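# Insert small circuit board into large board's connector

## Task

Seat the small circuit board in the large board's connector, pushed all the way in so both boards end up parallel, and then release both boards.

## Robot and tools

Robot: two arms, left_arm and right_arm, each with a two-finger gripper. Base poses in the scene frame: left_arm at (-0.012, +0.212, +0.013) m, quat_wxyz (+1.000, 0, 0, -0.023); right_arm at (-0.020, -0.252, +0.013) m, quat_wxyz (+1.000, 0, 0, +0.002). A camera stand sits behind the arms. A loose part may occasionally get nudged by an outside push.

Frames: the scene frame has its origin at table-top height, halfway between the nominal arm bases; +x points out over the table, +z up, and left_arm is on the +y side (arm names do not match image left/right). Reported end_effector_position (m) and end_effector_quat_wxyz, plus any absolute target, use the scene frame. Offsets, however, are expressed along the axes of that arm's current Hand target. Gripper fingers point along the gripper's +z; they open and close along its y. The reported position is the point between the pads, about 5 mm behind the tips. Readings can be off by a few centimetres, more at long reach.

Row layout (shared by execute_actions and move): 14 numbers, all in [-1, 1]: dx, dy, dz, rx, ry, rz, opening for left_arm, then the same seven for right_arm. The first six per arm are an offset from that arm's Hand target (not a pose); 1.0 equals 0.6 m of translation or 180 degrees of rotation, and rx, ry, rz form a single rotation vector. Opening is absolute: +1 is fully open (0.070 m), -1 closed. Sending 0 in all six pose slots asks nothing new of an arm, but its opening slot is always a command, so repeat the current value to leave it alone. A full close takes at least about 1.0 s.

execute_actions(actions, cameras): actions is a list of actions; each action is a table of up to 15 rows, one per 1/30 s step; a short table repeats its last row to 15 steps. Every row is measured from the Hand target at the start of that action, not from the previous row, and each new action restarts from the current Hand target, so repeating an offset keeps moving further. An empty list returns camera images and the full state. cameras: list of names, ["all"], or [] ; a wrong name invalidates the call.

move(target, speed, blend, opening_speed, grip_force, blocking, cameras): drives grippers in straight lines. target is one 14-number row or a list of up to 15 rows; every row is an offset from the same starting Hand targets. speed: m/s path top speed, 0.002 to 2.2 (default 0.25), turns up to twice that in rad/s; one value or one per target. blend: corner rounding radius in m for lists (0 means stop at each point). opening_speed: rate of the commanded opening on the -1..+1 scale per second, at least 0.2. grip_force: newtons per pad, 5 to 20, per arm or shared; persists. blocking=false returns after about 0.5 s while motion continues. Paths do not avoid obstacles or the other arm; fast moves lag, overshoot and hit harder, and targets set deeper past contact press harder. Avoid paths near an arm's own base (the elbow can whip round). The result adds a move: line: done, off_target, moving, held or fault, and limits such as paced (pose clipped) or held (a check withheld steps, e.g. the arm-to-arm clearance check).

wait(seconds, cameras): 0 to 3600 s, lets the scene run without new commands; ends early if a running move ends. stop(cameras): brakes the current move; braking needs some distance. zoom_image(camera, region): enlarges [x0, y0, x1, y1] (pixels, at most 504 by 504) of one camera's newest image. finished_scene(scene): ends the scene with its number; irreversible, and no further call may follow it in the same reply.

Cameras: cam_head_left, cam_head_right, cam_high, cam_low, cam_left_wrist, cam_right_wrist, all 672x504.

Result lines: Hand target is the last commanded pose after clipping; the next offsets start there. The gripper often rests short of it; an execute_actions call with zero offsets re-requests it, otherwise send the remaining gap as an offset. Orientation commands are clipped to 32 degrees from the measured orientation each step. grip_measured gives finger opening on the command scale; the last Joint positions entry per arm is the opening in metres. To grip, command about 0.05 below the reading at first contact (less for a lighter hold). Parts thinner than about 2 mm get reduced force. Joint torques are noisy, offset drive outputs, positive toward increasing joint angle. Tool commands shows current commands.

Joint ranges (rad): waist -2.618 to 2.618, shoulder 0.000 to 3.140, elbow -2.967 to 0.000 (straight at -2.831), forearm roll -1.745 to 1.745, wrist pitch -1.220 to 1.220, wrist roll -2.094 to 2.094. Contact torque limits (N m): waist, shoulder, elbow 21.3; forearm roll, wrist pitch, wrist roll 7.44, though these three motors only deliver about 4 N m, so a heavy load plus contact can make them yield.

Avoid: dropping or releasing parts while they move, slamming or hard pushes on fixed or heavy items, anything leaving the table, and arm-to-arm contact (including closing fingers on the other gripper), which can fail the task. Reaching a joint's load limit causes a TORQUE FAULT: that arm halts for 10 s. To stop pressing, command the target back behind the gripper. Motors heat when holding loads, stretched out or pushing unreachably; MOTOR HOT appears at 65 °C, and at 80 °C that arm goes limp (OVER-TEMPERATURE FAULT) for 30 to 60 s or more. The scene keeps running while you think, holding the last command.

Each tool is called after ">>>" as name(argument=value, ...), one argument or row to a line, values as JSON.

## Session

>>> execute_actions(
  actions=[],
)

Scene clock: 0.00 s.
left_arm: end_effector_position=(+0.3921, +0.4272, +0.1310) grip_measured=+0.98 end_effector_quat_wxyz=(+0.357, -0.283, +0.883, +0.111) | right_arm: end_effector_position=(+0.4103, -0.5246, +0.2764) grip_measured=+1.00 end_effector_quat_wxyz=(+0.369, +0.383, +0.796, -0.290)
Joint positions: left_arm=[0.473 1.731 -1.07 0.495 0.271 -0.621 0.069] | right_arm=[-0.302 1.846 -1.686 -0.863 0.92 0.937 0.07]
Joint torques (N m): no reading
Motor temperatures (°C): left_arm=[24 23 22 26 27 28] | right_arm=[24 22 28 28 28 28]
Hand target: left_arm +0.3921, +0.4272, +0.1310; +0.357, -0.283, +0.883, +0.111 | right_arm +0.4103, -0.5246, +0.2764; +0.369, +0.383, +0.796, -0.290
Tool commands: left_gripper/opening=+1.0 right_gripper/opening=+1.0

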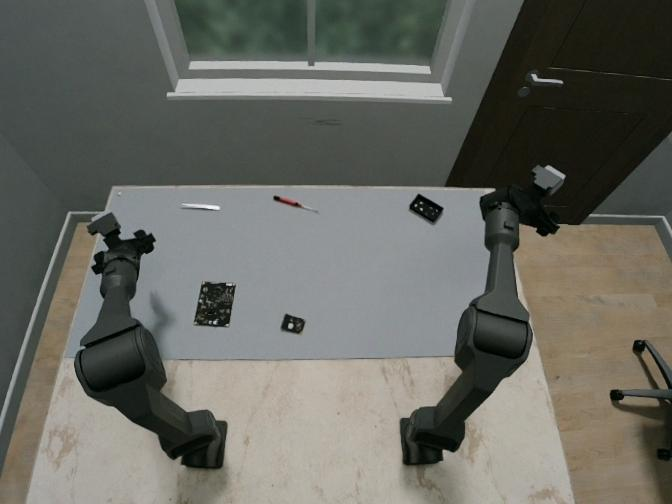

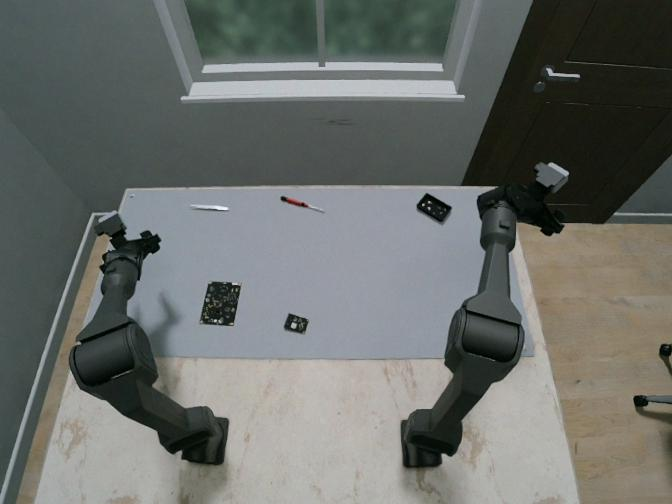

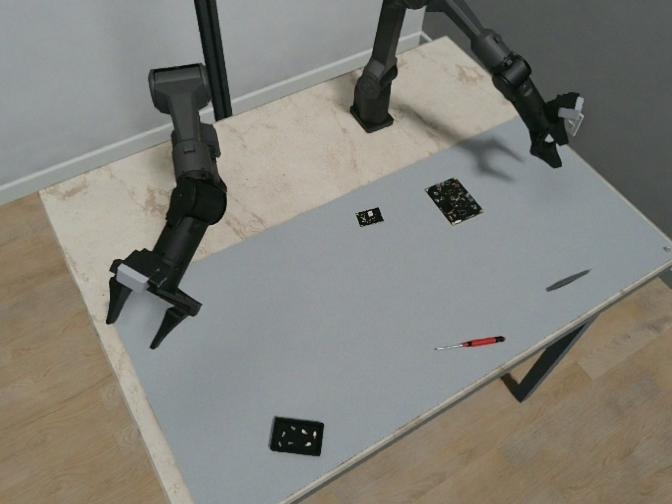

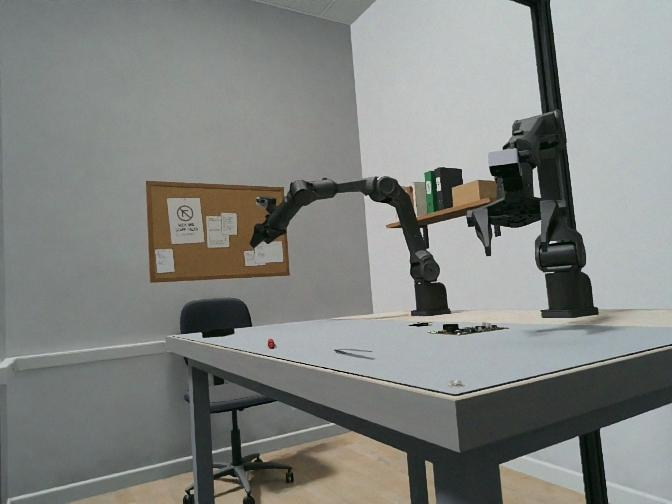

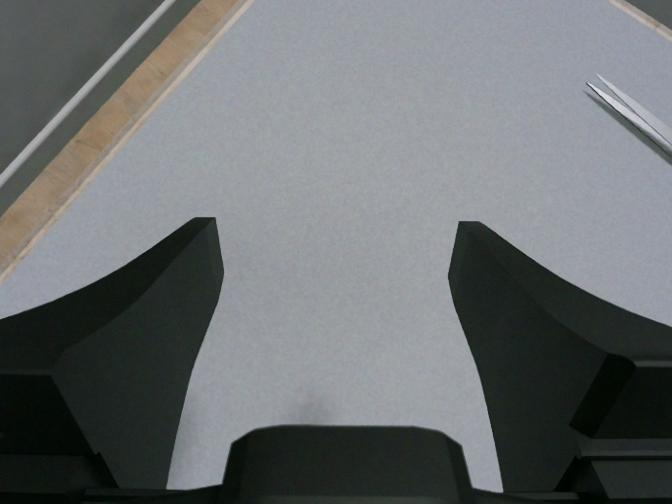

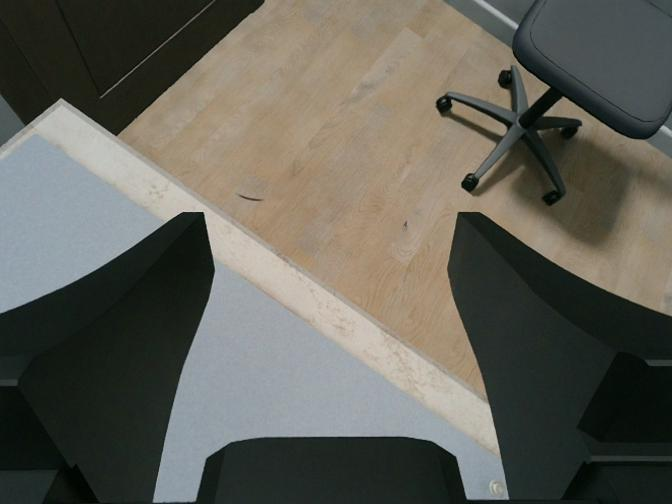

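>>> zoom_image(
  camera="cam_head_left",
  region=[180, 260, 330, 350],
)

>>> zoom_image(
  camera="cam_high",
  region=[340, 165, 500, 240],
)

>>> zoom_image(
  camera="cam_low",
  region=[390, 300, 530, 350],
)

>>> zoom_image(
  camera="cam_head_right",
  region=[190, 180, 460, 350],
)

Scaled by 3.360 from the camera's image (finer frame: 960x720).

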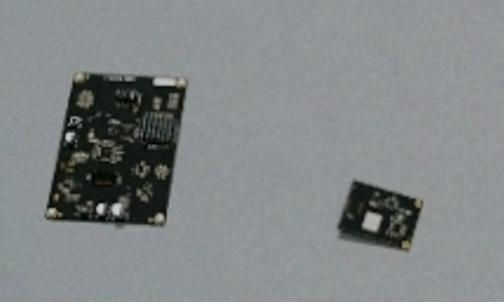

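Scaled by 3.150 from the camera's image (finer frame: 960x720).

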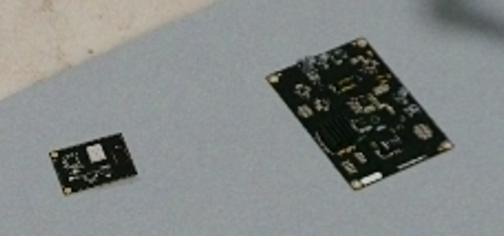

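Scaled by 3.600 from the camera's image (finer frame: 960x720).

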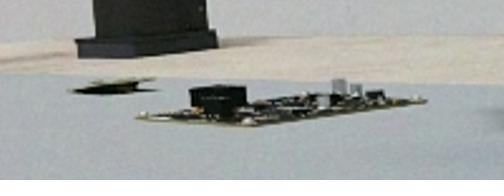

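Scaled by 1.867 from the camera's image (finer frame: 960x720).

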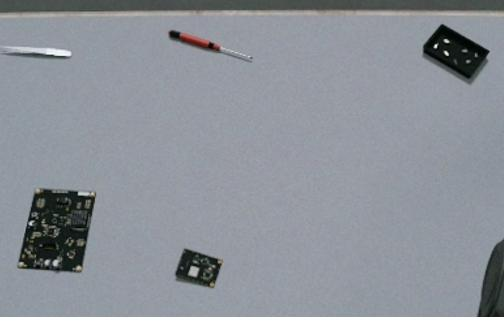

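>>> move(
  target=[0.144,-0.1605,-0.3435,0.0737,0.2368,0.1876,1,0.543,0.3217,-0.7205,-0.198,0.2525,-0.262,1],
  speed=0.3,
  cameras=["all"],
)

Scene clock: 20.57 s.
left_arm: end_effector_position=(+0.2803, +0.2297, +0.2197) grip_measured=+0.98 end_effector_quat_wxyz=(+0.151, +0.001, +0.989, +0.009) | right_arm: end_effector_position=(+0.2697, +0.0303, +0.2200) grip_measured=+1.00 end_effector_quat_wxyz=(+0.124, +0.000, +0.985, +0.121)
Joint positions: left_arm=[0.106 1.347 -1.219 -0.001 1.227 0.063 0.069] | right_arm=[0.768 1.713 -1.613 0.001 1.209 0.772 0.07]
Joint torques (N m): left_arm=[1.06 -2.61 -5.67 0.07 -0.42 -0.03] | right_arm=[-0.79 -6.05 -3.36 0.03 -0.22 -0.07]
Hand target: left_arm +0.2804, +0.2302, +0.2201; +0.000, +0.000, +1.000, +0.000 | right_arm +0.2699, +0.0299, +0.2205; +0.000, +0.000, +1.000, +0.000
Off the commanded pose: left_arm 0.001 m, 17 deg | right_arm 0.001 m, 20 deg.
joint sent to its limit (left arm) — joint 5 (wrist pitch), upper limit. The joint targets are off in orientation, not in position.
joint sent to its limit (right arm) — joint 5 (wrist pitch), upper limit. The joint targets are off in orientation, not in position.
move: off_target (left_arm, right_arm)

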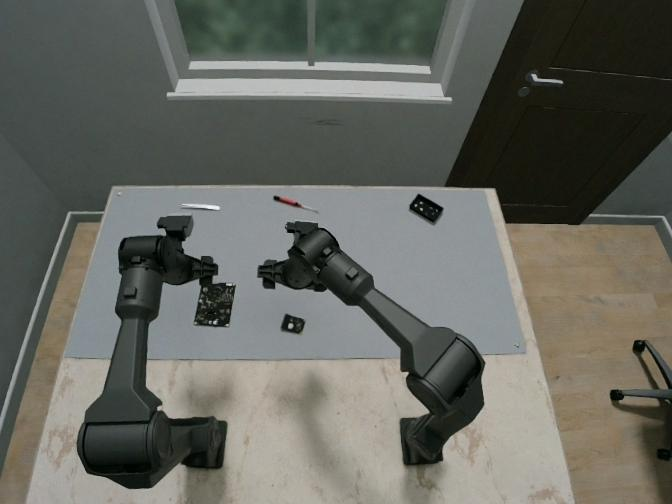

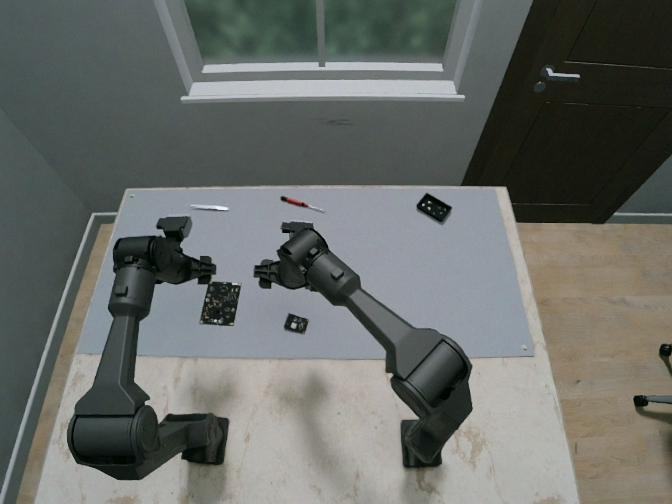

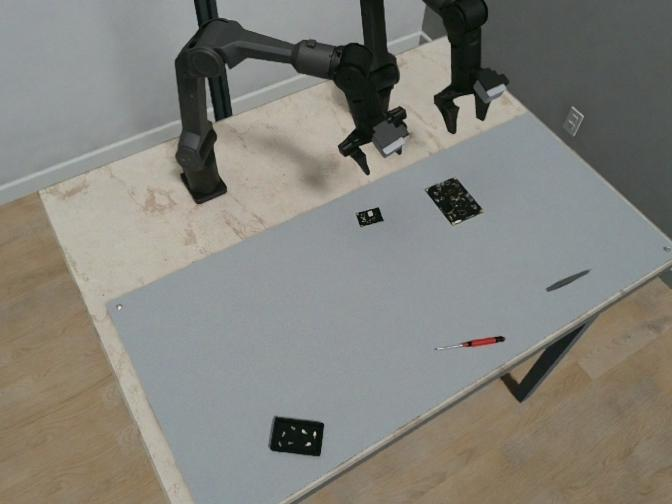

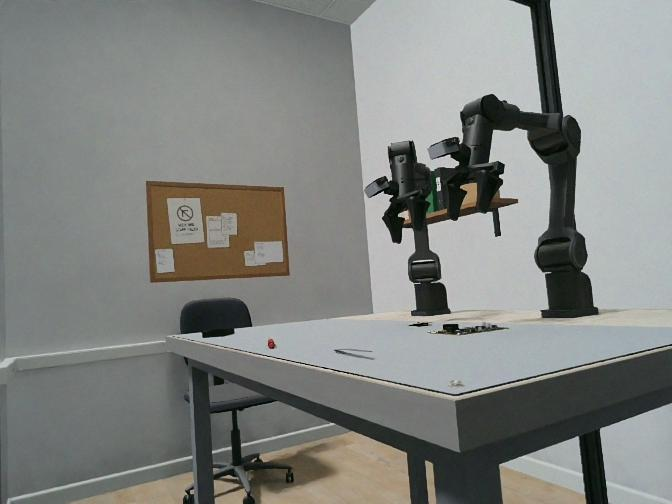

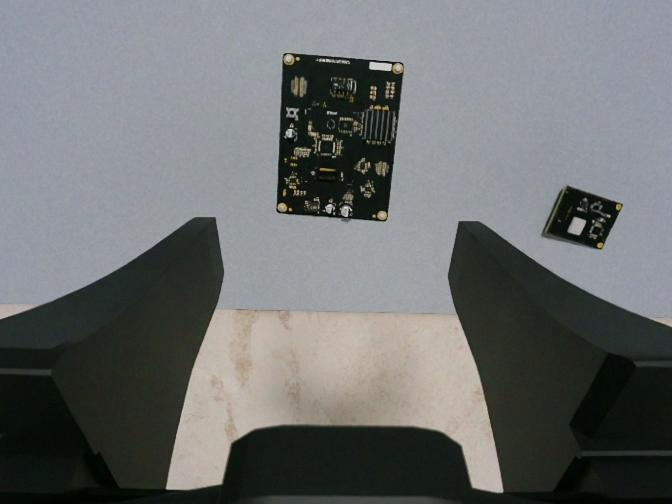

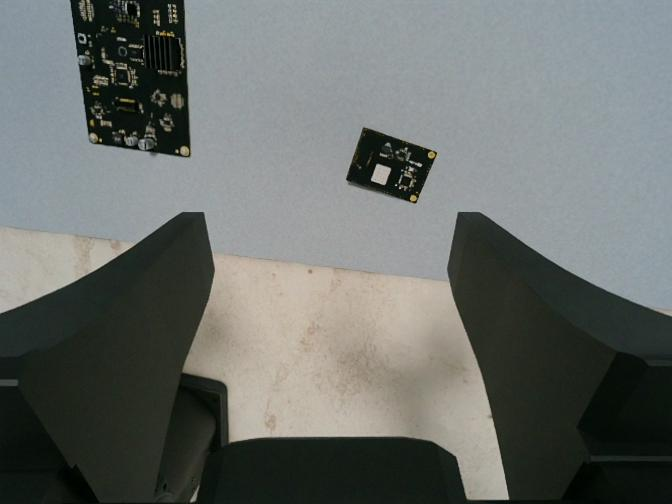

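>>> zoom_image(
  camera="cam_left_wrist",
  region=[260, 40, 420, 230],
)

>>> zoom_image(
  camera="cam_right_wrist",
  region=[330, 110, 460, 220],
)

>>> zoom_image(
  camera="cam_left_wrist",
  region=[530, 170, 640, 260],
)

Scaled by 2.653 from the camera's image (finer frame: 960x720).

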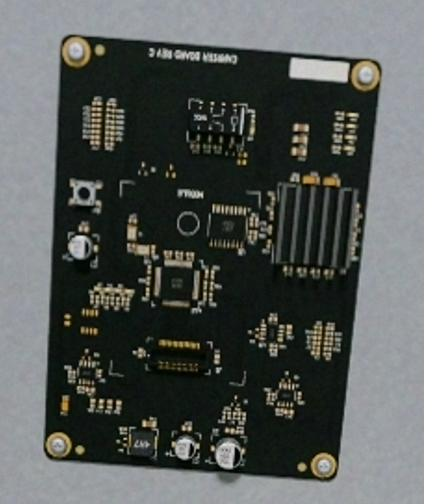

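Scaled by 3.877 from the camera's image (finer frame: 960x720).

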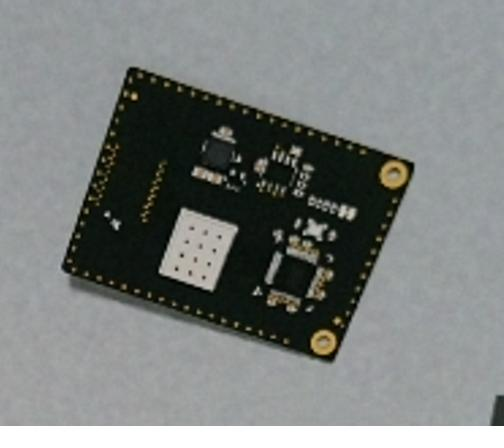

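Scaled by 4.582 from the camera's image (finer frame: 960x720).

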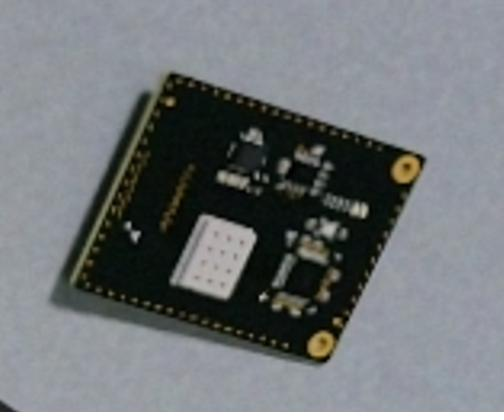

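>>> move(
  target=[-0.033,0,0.1667,0,0,0,1,-0.05,0,0.1667,0,0,0,1],
  speed=0.2,
  cameras=["cam_left_wrist","cam_right_wrist","cam_head_left","cam_head_right"],
)

Scene clock: 42.47 s.
left_arm: end_effector_position=(+0.2998, +0.2303, +0.1197) grip_measured=+0.98 end_effector_quat_wxyz=(-0.001, +0.000, +1.000, +0.000) | right_arm: end_effector_position=(+0.2996, +0.0296, +0.1196) grip_measured=+1.00 end_effector_quat_wxyz=(+0.046, +0.001, +0.998, +0.041)
Joint positions: left_arm=[0.104 1.687 -1.23 -0.001 1.203 0.059 0.069] | right_arm=[0.718 1.991 -1.665 0.001 1.209 0.724 0.07]
Joint torques (N m): left_arm=[0.18 -6.03 -6.3 -0.08 -0.09 -0.23] | right_arm=[-0.05 -7.21 -4.07 0 0.09 -0.15]
Hand target: left_arm +0.3001, +0.2302, +0.1201; +0.000, +0.000, +1.000, +0.000 | right_arm +0.2998, +0.0299, +0.1205; +0.000, +0.000, +1.000, +0.000
Off the commanded pose: left_arm 0.001 m, 0 deg | right_arm 0.001 m, 7 deg.
joint sent to its limit (right arm) — joint 5 (wrist pitch), upper limit. The joint targets are off in orientation, not in position.
move: off_target (right_arm)
Images, in order (width x height): cam_head_left 672x504, cam_head_right 672x504, cam_left_wrist 672x504, cam_right_wrist 672x504.

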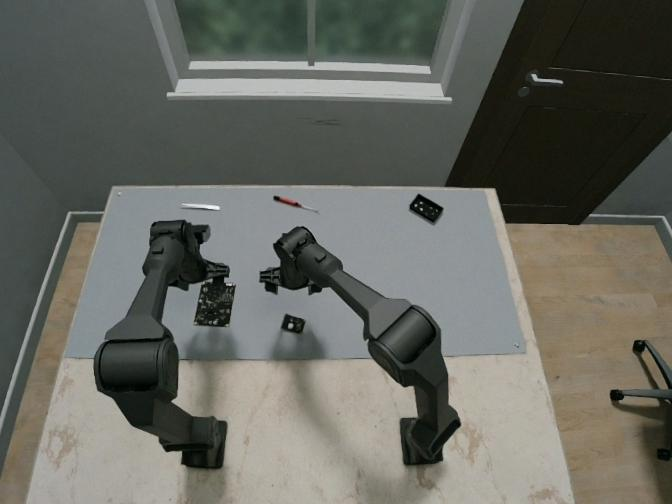

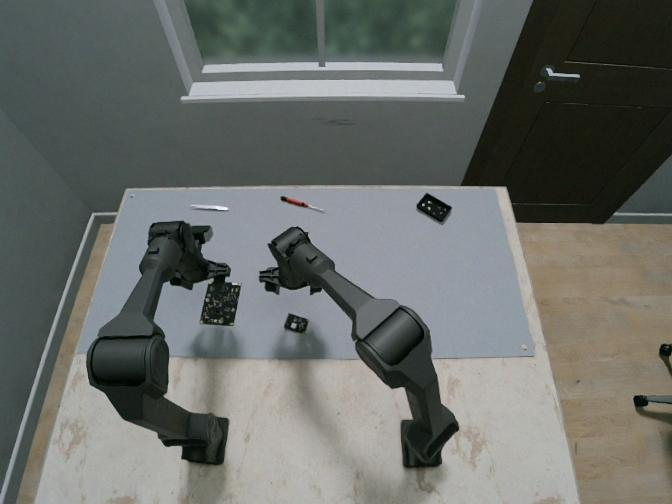

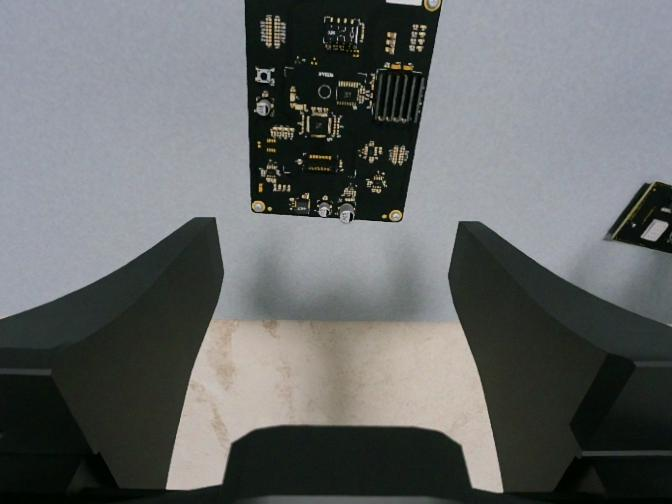

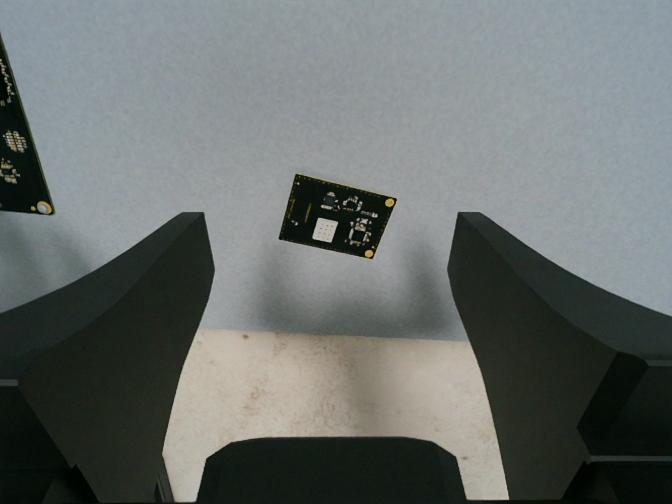

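>>> move(
  target=[
    [0,0,0,0,0,0,1,0.083,-0.633,-0.2158,0,0,0,1],
    [0.043,-0.318,0.033,0,0,0.572,1,0.083,-0.633,-0.2158,0,0,0,1],
  ],
  speed=0.35,
  cameras=["cam_left_wrist","cam_head_left"],
)

Scene clock: 73.17 s.
left_arm: end_effector_position=(+0.2743, +0.0390, +0.1003) grip_measured=+0.98 end_effector_quat_wxyz=(+0.000, +0.783, +0.622, +0.000) | right_arm: end_effector_position=(+0.2502, -0.3499, +0.2493) grip_measured=+1.00 end_effector_quat_wxyz=(+0.195, +0.000, +0.978, -0.070)
Joint positions: left_arm=[-0.498 1.78 -1.274 -0.001 1.152 1.256 0.069] | right_arm=[-0.35 1.253 -1.222 0 1.209 -0.345 0.07]
Joint torques (N m): left_arm=[0.99 -5.59 -5.69 -0.12 0.07 -0.24] | right_arm=[-0.35 -3.1 -3.17 -0.01 -0.16 -0.1]
Hand target: left_arm +0.2743, +0.0394, +0.1003; +0.000, +0.782, +0.623, +0.000 | right_arm +0.2500, -0.3499, +0.2500; +0.000, +0.000, +1.000, +0.000
Off the commanded pose: left_arm 0.000 m, 0 deg | right_arm 0.001 m, 24 deg.
joint sent to its limit (right arm) — joint 5 (wrist pitch), upper limit. The joint targets are off in orientation, not in position.
move: off_target (right_arm)
Images, in order (width x height): cam_head_left 672x504, cam_left_wrist 672x504.

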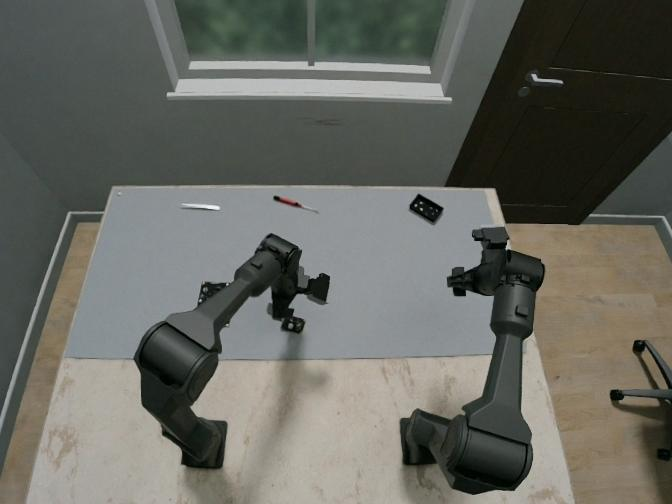

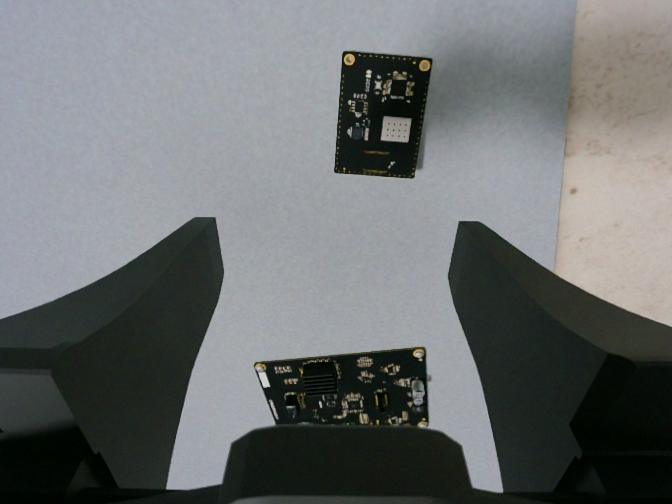

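>>> zoom_image(
  camera="cam_left_wrist",
  region=[320, 40, 450, 190],
)

>>> zoom_image(
  camera="cam_left_wrist",
  region=[240, 330, 450, 440],
)

Scaled by 3.360 from the camera's image (finer frame: 960x720).

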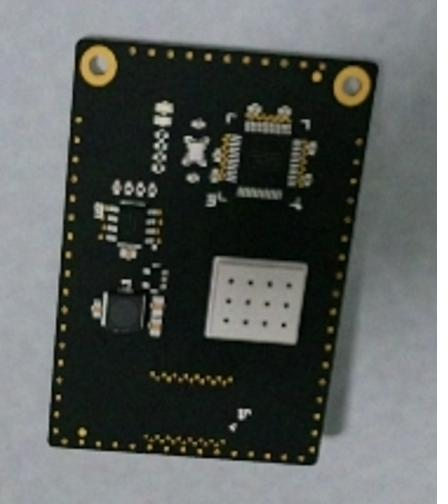

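Scaled by 2.400 from the camera's image (finer frame: 960x720).

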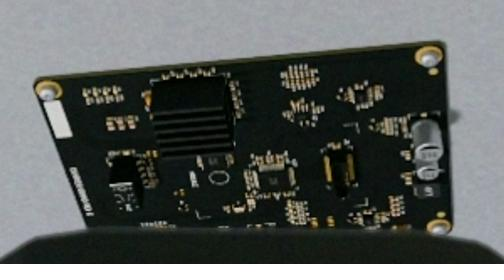

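>>> move(
  target=[
    [-0.0013,-0.033,0.1,0,0,0.0167,1,0,0,0,0,0,0,1],
  ],
  speed=0.25,
  cameras=["cam_left_wrist","cam_low"],
)

Scene clock: 92.17 s.
left_arm: end_effector_position=(+0.2545, +0.0434, +0.0399) grip_measured=+0.98 end_effector_quat_wxyz=(-0.001, +0.798, +0.602, -0.001) | right_arm: end_effector_position=(+0.2502, -0.3499, +0.2493) grip_measured=+1.00 end_effector_quat_wxyz=(+0.195, +0.000, +0.978, -0.070)
Joint positions: left_arm=[-0.519 1.815 -1.056 -0.001 0.901 1.286 0.069] | right_arm=[-0.35 1.253 -1.222 0 1.209 -0.345 0.07]
Joint torques (N m): left_arm=[0.33 -6.12 -5.54 -0.15 0.07 0.06] | right_arm=[-0.55 -3.27 -4.4 0.02 0.03 -0.23]
Hand target: left_arm +0.2548, +0.0431, +0.0403; +0.000, +0.798, +0.602, +0.000 | right_arm +0.2500, -0.3499, +0.2500; +0.000, +0.000, +1.000, +0.000
Off the commanded pose: left_arm 0.001 m, 0 deg | right_arm 0.001 m, 24 deg.
joint sent to its limit (right arm) — joint 5 (wrist pitch), upper limit. The joint targets are off in orientation, not in position.
move: done
Images, in order (width x height): cam_low 672x504, cam_left_wrist 672x504.

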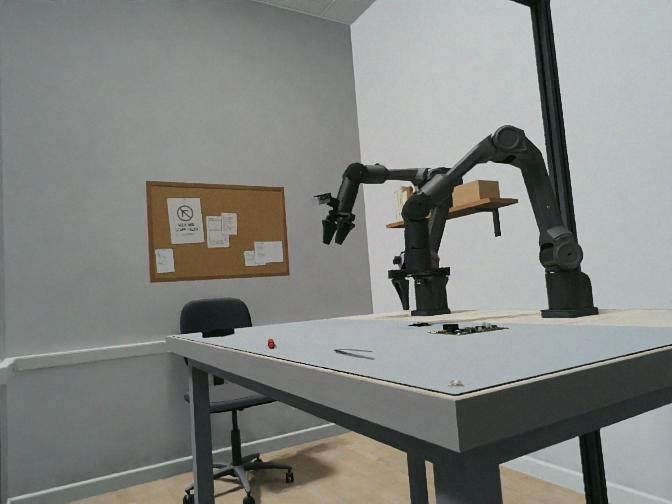

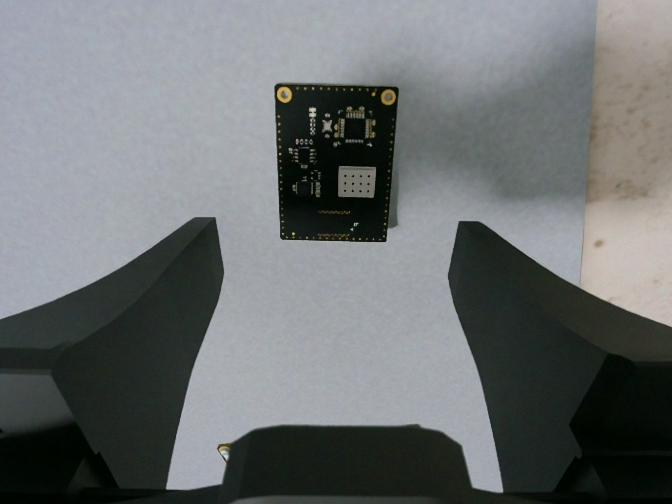

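>>> move(
  target=[
    [0,0,0.0333,0,0,0,1,0,0,0,0,0,0,1],
  ],
  speed=0.1,
  cameras=["cam_left_wrist"],
)

Scene clock: 104.70 s.
left_arm: end_effector_position=(+0.2547, +0.0433, +0.0199) grip_measured=+0.98 end_effector_quat_wxyz=(-0.001, +0.798, +0.602, +0.000) | right_arm: end_effector_position=(+0.2502, -0.3499, +0.2493) grip_measured=+1.00 end_effector_quat_wxyz=(+0.195, +0.000, +0.978, -0.070)
Joint positions: left_arm=[-0.519 1.857 -1.024 -0.001 0.826 1.286 0.069] | right_arm=[-0.35 1.253 -1.222 0 1.209 -0.345 0.07]
Joint torques (N m): left_arm=[0.75 -6.36 -4.86 -0.14 0.09 -0.24] | right_arm=[-0.28 -3.29 -4.32 0.01 -0.02 -0.2]
Hand target: left_arm +0.2548, +0.0431, +0.0204; +0.000, +0.798, +0.602, +0.000 | right_arm +0.2500, -0.3499, +0.2500; +0.000, +0.000, +1.000, +0.000
Off the commanded pose: left_arm 0.001 m, 0 deg | right_arm 0.001 m, 24 deg.
joint sent to its limit (right arm) — joint 5 (wrist pitch), upper limit. The joint targets are off in orientation, not in position.
move: done

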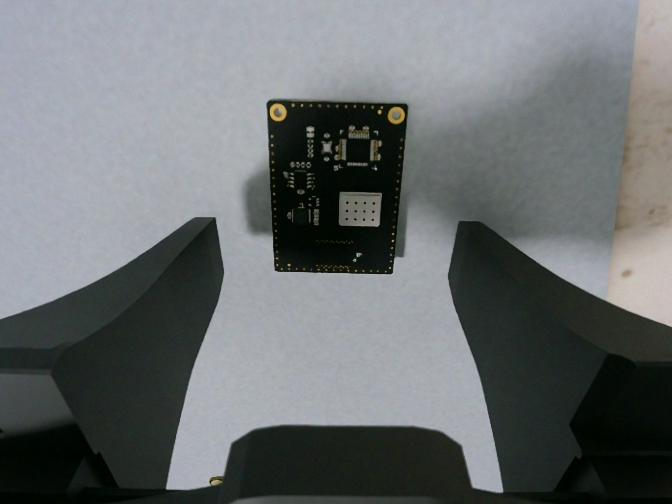

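>>> move(
  target=[
    [0.0145,-0.0005,0.0182,0,0,0.004,1,0,0,0,0,0,0,1],
  ],
  speed=0.1,
  cameras=["cam_left_wrist"],
)

Scene clock: 118.30 s.
left_arm: end_effector_position=(+0.2571, +0.0518, +0.0093) grip_measured=+0.98 end_effector_quat_wxyz=(+0.000, +0.802, +0.597, +0.000) | right_arm: end_effector_position=(+0.2502, -0.3499, +0.2493) grip_measured=+1.00 end_effector_quat_wxyz=(+0.195, +0.000, +0.978, -0.070)
Joint positions: left_arm=[-0.492 1.873 -0.996 -0.001 0.781 1.326 0.069] | right_arm=[-0.35 1.253 -1.222 0 1.209 -0.345 0.07]
Joint torques (N m): left_arm=[0.16 -5.74 -4.7 -0.05 0.08 -0.26] | right_arm=[-0.93 -3.21 -4.51 -0.02 0.01 -0.2]
Hand target: left_arm +0.2568, +0.0515, +0.0094; +0.000, +0.802, +0.597, +0.000 | right_arm +0.2500, -0.3499, +0.2500; +0.000, +0.000, +1.000, +0.000
Off the commanded pose: left_arm 0.000 m, 0 deg | right_arm 0.001 m, 24 deg.
joint sent to its limit (right arm) — joint 5 (wrist pitch), upper limit. The joint targets are off in orientation, not in position.
move: done

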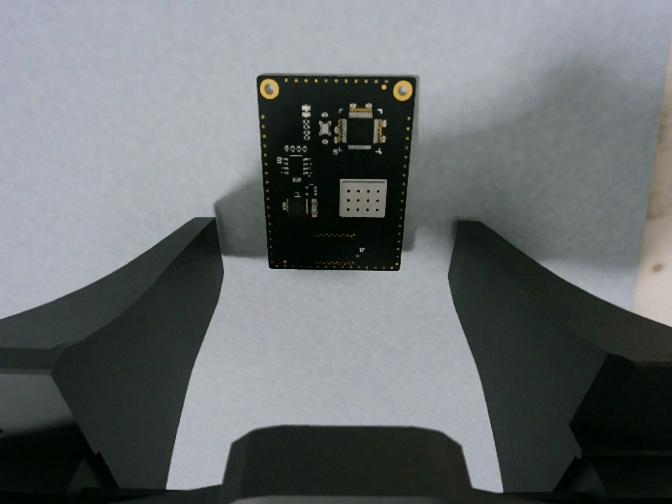

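>>> move(
  target=[
    [0,0,0,0,0,0,0.04,0,0,0,0,0,0,1],
  ],
  opening_speed=1.0,
  cameras=["cam_left_wrist"],
)

Scene clock: 121.63 s.
left_arm: end_effector_position=(+0.2568, +0.0517, +0.0093) grip_measured=+0.10 end_effector_quat_wxyz=(+0.000, +0.802, +0.597, +0.000) | right_arm: end_effector_position=(+0.2502, -0.3499, +0.2493) grip_measured=+1.00 end_effector_quat_wxyz=(+0.195, +0.000, +0.978, -0.070)
Joint positions: left_arm=[-0.493 1.873 -0.996 -0.001 0.782 1.325 0.039] | right_arm=[-0.35 1.253 -1.222 0 1.209 -0.345 0.07]
Joint torques (N m): left_arm=[0.2 -6.38 -5.27 0.04 0.05 -0.23] | right_arm=[-0.49 -3.17 -4.3 0.07 -0.03 -0.19]
Hand target: left_arm +0.2568, +0.0515, +0.0094; +0.000, +0.802, +0.597, +0.000 | right_arm +0.2500, -0.3499, +0.2500; +0.000, +0.000, +1.000, +0.000
Off the commanded pose: left_arm 0.000 m, 0 deg | right_arm 0.001 m, 24 deg.
joint sent to its limit (right arm) — joint 5 (wrist pitch), upper limit. The joint targets are off in orientation, not in position.
move: done

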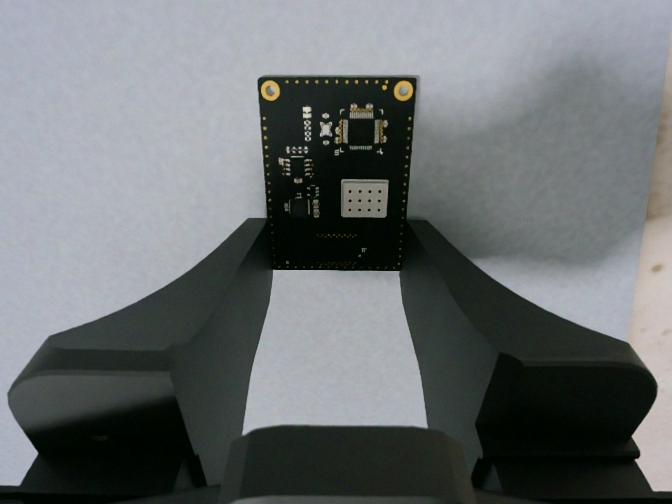

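>>> move(
  target=[
    [0,0,-0.09,0,0,0,0.04,0,0,0,0,0,0,1],
    [0.3133,-0.0338,-0.0843,0,0,-0.569,0.04,0,0,0,0,0,0,1],
  ],
  speed=0.25,
  blend=[0.03,0],
  cameras=["cam_left_wrist"],
)

>>> move(
  target=[
    [0,0,0,0,-0.029,0,0.04,0,0,0,0,0,0,1],
  ],
  cameras=["cam_left_wrist","cam_low","cam_head_left"],
)

Scene clock: 139.57 s.
left_arm: end_effector_position=(+0.2915, +0.2376, +0.0598) grip_measured=+0.10 end_effector_quat_wxyz=(+0.000, +0.036, +0.999, +0.000) | right_arm: end_effector_position=(+0.2502, -0.3499, +0.2493) grip_measured=+1.00 end_effector_quat_wxyz=(+0.195, +0.000, +0.978, -0.070)
Joint positions: left_arm=[0.13 1.743 -1.046 -0.001 0.962 0.158 0.039] | right_arm=[-0.35 1.253 -1.222 0 1.209 -0.345 0.07]
Joint torques (N m): left_arm=[0.25 -4.87 -5.53 0.04 -0.01 0.12] | right_arm=[-0.71 -3.08 -4.21 0.01 -0.01 -0.19]
Hand target: left_arm +0.2915, +0.2374, +0.0600; +0.000, +0.037, +0.999, +0.000 | right_arm +0.2500, -0.3499, +0.2500; +0.000, +0.000, +1.000, +0.000
Off the commanded pose: left_arm 0.000 m, 0 deg | right_arm 0.001 m, 24 deg.
joint sent to its limit (right arm) — joint 5 (wrist pitch), upper limit. The joint targets are off in orientation, not in position.
move: done; blend cut to 0.027 m at target 1

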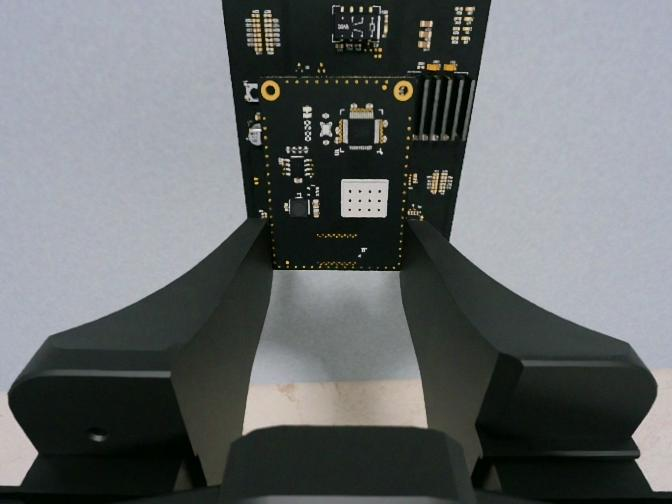

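Scene clock: 140.13 s.
left_arm: end_effector_position=(+0.2912, +0.2373, +0.0599) grip_measured=+0.10 end_effector_quat_wxyz=(+0.045, +0.038, +0.998, -0.002) | right_arm: end_effector_position=(+0.2502, -0.3499, +0.2493) grip_measured=+1.00 end_effector_quat_wxyz=(+0.195, +0.000, +0.978, -0.070)
Joint positions: left_arm=[0.14 1.682 -0.958 -0.02 0.846 0.183 0.039] | right_arm=[-0.35 1.253 -1.222 0 1.209 -0.345 0.07]
Joint torques (N m): left_arm=[1.08 -4.51 -5.89 -0.04 -0.12 -0.07] | right_arm=[-0.54 -3.08 -4.59 -0.03 0.04 -0.17]
Hand target: left_arm +0.2915, +0.2374, +0.0600; +0.045, +0.037, +0.998, -0.002 | right_arm +0.2500, -0.3499, +0.2500; +0.000, +0.000, +1.000, +0.000
Off the commanded pose: left_arm 0.000 m, 0 deg | right_arm 0.001 m, 24 deg.
joint sent to its limit (right arm) — joint 5 (wrist pitch), upper limit. The joint targets are off in orientation, not in position.
move: done
Images, in order (width x height): cam_head_left 672x504, cam_low 672x504, cam_left_wrist 672x504.

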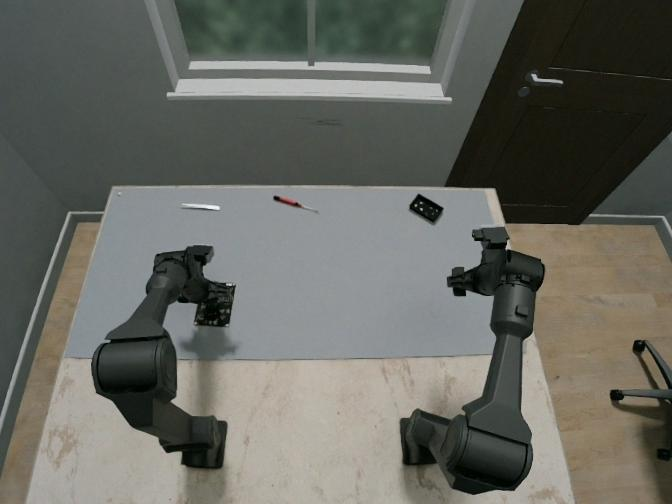

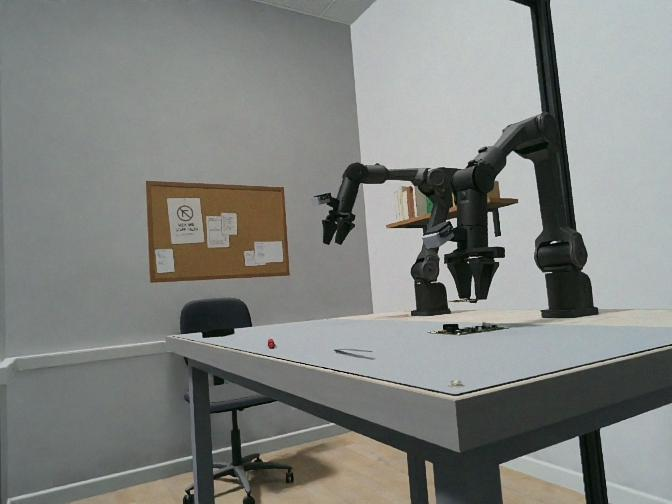

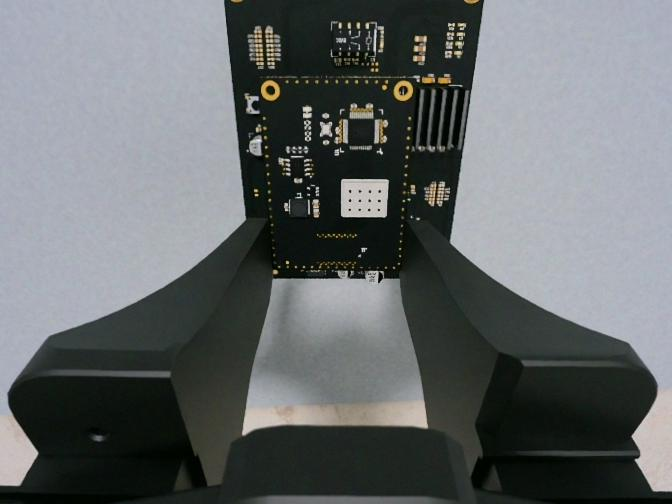

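>>> move(
  target=[
    [0,0,0,0,0,0,0.04,-0.058,0.833,0.283,-0.366,-0.396,-0.366,1],
  ],
  speed=0.25,
  cameras=["cam_right_wrist","cam_low","cam_left_wrist"],
)

Scene clock: 169.53 s.
left_arm: end_effector_position=(+0.2915, +0.2373, +0.0601) grip_measured=+0.10 end_effector_quat_wxyz=(+0.046, +0.038, +0.998, -0.002) | right_arm: end_effector_position=(+0.2848, +0.1502, +0.0805) grip_measured=+1.00 end_effector_quat_wxyz=(+0.307, -0.529, +0.615, +0.498)
Joint positions: left_arm=[0.14 1.682 -0.959 -0.02 0.846 0.183 0.039] | right_arm=[0.518 2.269 -1.315 1.631 1.093 -2.084 0.07]
Joint torques (N m): left_arm=[1.03 -4.23 -5.93 0.07 -0.15 -0.23] | right_arm=[-0.66 -6.47 -3.32 0.52 0.52 0.04]
Hand target: left_arm +0.2915, +0.2374, +0.0600; +0.045, +0.037, +0.998, -0.002 | right_arm +0.2849, +0.1499, +0.0802; +0.519, -0.479, +0.521, +0.480
Off the commanded pose: left_arm 0.000 m, 0 deg | right_arm 0.000 m, 27 deg.
joint sent to its limit (right arm) — joint 6 (wrist roll), lower limit. The joint targets are off in orientation, not in position.
move: off_target (right_arm)
Images, in order (width x height): cam_low 672x504, cam_left_wrist 672x504, cam_right_wrist 672x504.

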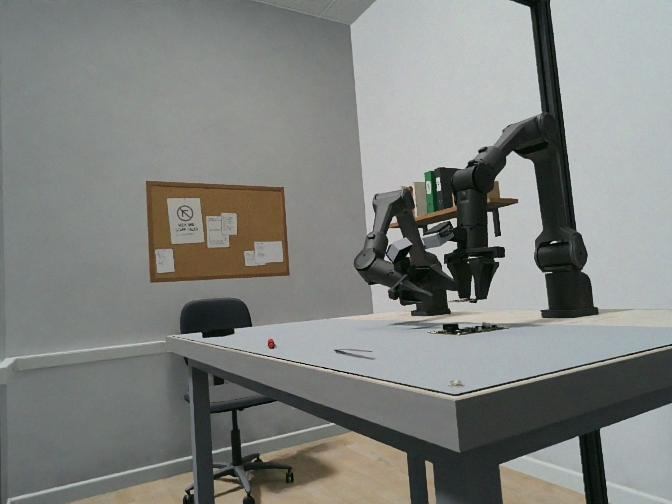

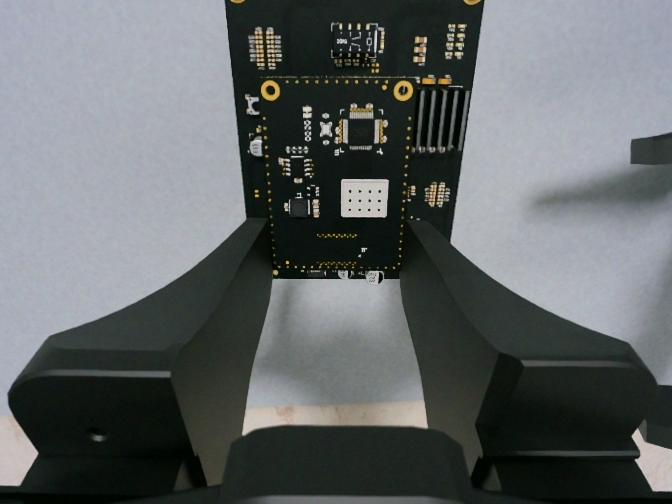

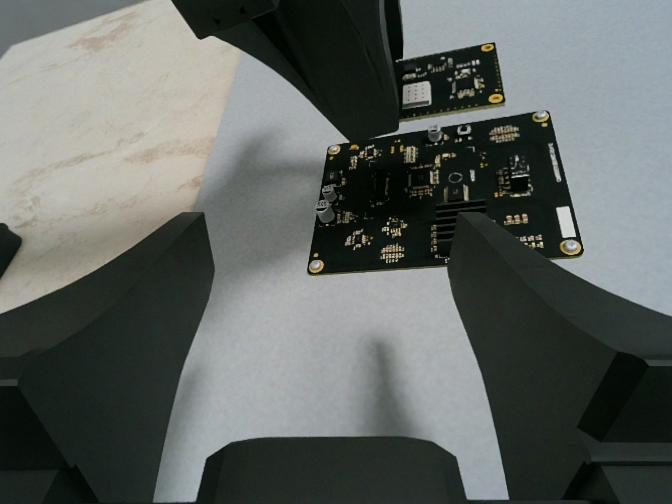

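>>> move(
  target=[
    [0,0,0,0,0,0,0.04,-0.05,0,-0.1,0,0,0.5,1],
  ],
  speed=0.3,
)

Scene clock: 187.57 s.
left_arm: end_effector_position=(+0.2915, +0.2373, +0.0601) grip_measured=+0.10 end_effector_quat_wxyz=(+0.046, +0.038, +0.998, -0.002) | right_arm: end_effector_position=(+0.2804, +0.0900, +0.1104) grip_measured=+1.00 end_effector_quat_wxyz=(-0.021, -0.013, +0.779, +0.627)
Joint positions: left_arm=[0.14 1.682 -0.959 -0.02 0.846 0.183 0.039] | right_arm=[0.38 2.123 -1.041 1.735 1.209 -0.971 0.07]
Joint torques (N m): left_arm=[0.97 -4.21 -5.91 0.06 -0.16 -0.22] | right_arm=[-0.21 -6.34 -1.85 0.4 0.48 -0.24]
Hand target: left_arm +0.2915, +0.2374, +0.0600; +0.045, +0.037, +0.998, -0.002 | right_arm +0.2801, +0.0902, +0.1102; +0.028, +0.029, +0.707, +0.706
Off the commanded pose: left_arm 0.000 m, 0 deg | right_arm 0.000 m, 14 deg.
joint sent to its limit (right arm) — joint 4 (forearm roll), upper limit; joint 5 (wrist pitch), upper limit. The joint targets are off in orientation, not in position.
move: off_target (right_arm)

>>> move(
  target=[
    [0,0,0,0,0,0,0.04,0.002,-0.092,0.125,0.171,-0.132,0.475,1],
  ],
  speed=0.2,
  cameras=["cam_right_wrist","cam_low"],
)

Scene clock: 198.57 s.
left_arm: end_effector_position=(+0.2915, +0.2373, +0.0601) grip_measured=+0.10 end_effector_quat_wxyz=(+0.046, +0.038, +0.998, -0.002) | right_arm: end_effector_position=(+0.2851, +0.1647, +0.0548) grip_measured=+1.00 end_effector_quat_wxyz=(-0.327, +0.628, +0.627, +0.325)
Joint positions: left_arm=[0.14 1.682 -0.959 -0.02 0.846 0.183 0.039] | right_arm=[0.652 2.182 -1.306 1.493 0.709 1.034 0.07]
Joint torques (N m): left_arm=[0.92 -4.21 -5.89 0.06 -0.18 -0.22] | right_arm=[0.31 -6.35 -3.36 0.52 0.3 -0.17]
Hand target: left_arm +0.2915, +0.2374, +0.0600; +0.045, +0.037, +0.998, -0.002 | right_arm +0.2848, +0.1650, +0.0550; -0.327, +0.627, +0.627, +0.326
Off the commanded pose: left_arm 0.000 m, 0 deg | right_arm 0.000 m, 0 deg.
move: done
Images, in order (width x height): cam_low 672x504, cam_right_wrist 672x504.

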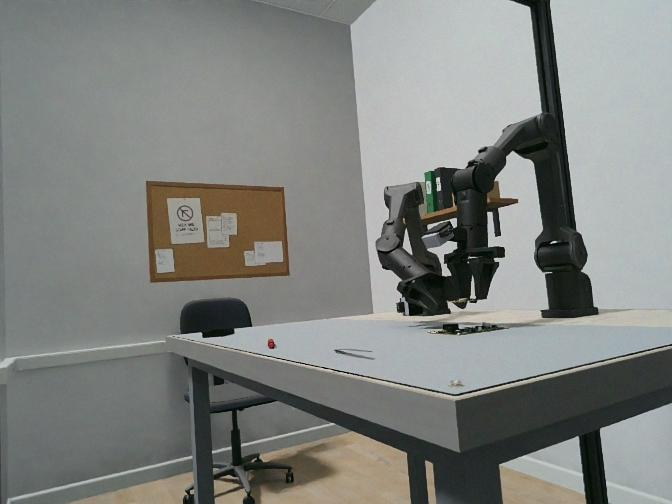

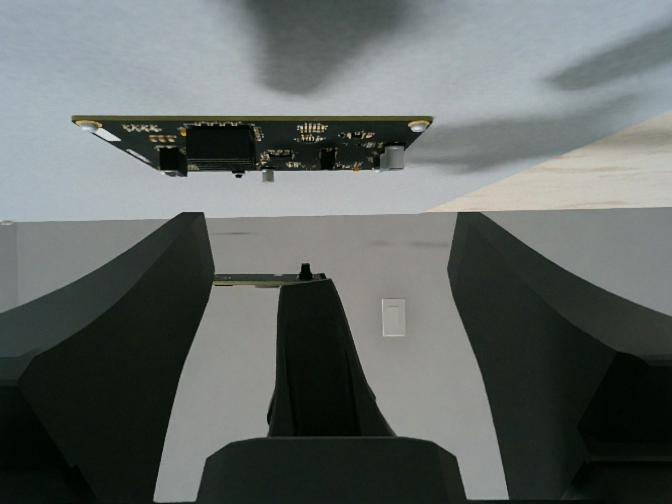

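Excellent side view (inverted).

>>> zoom_image(
  camera="cam_right_wrist",
  region=[200, 90, 450, 300],
)

Scaled by 2.016 from the camera's image (finer frame: 960x720).

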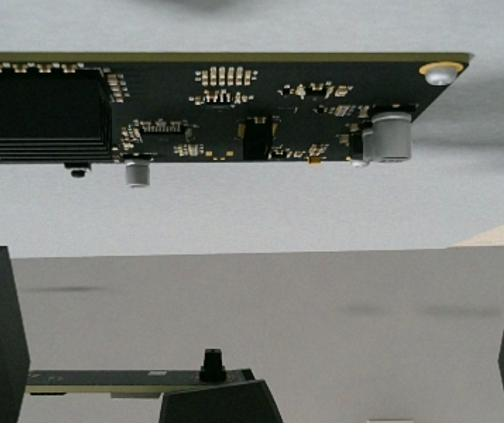

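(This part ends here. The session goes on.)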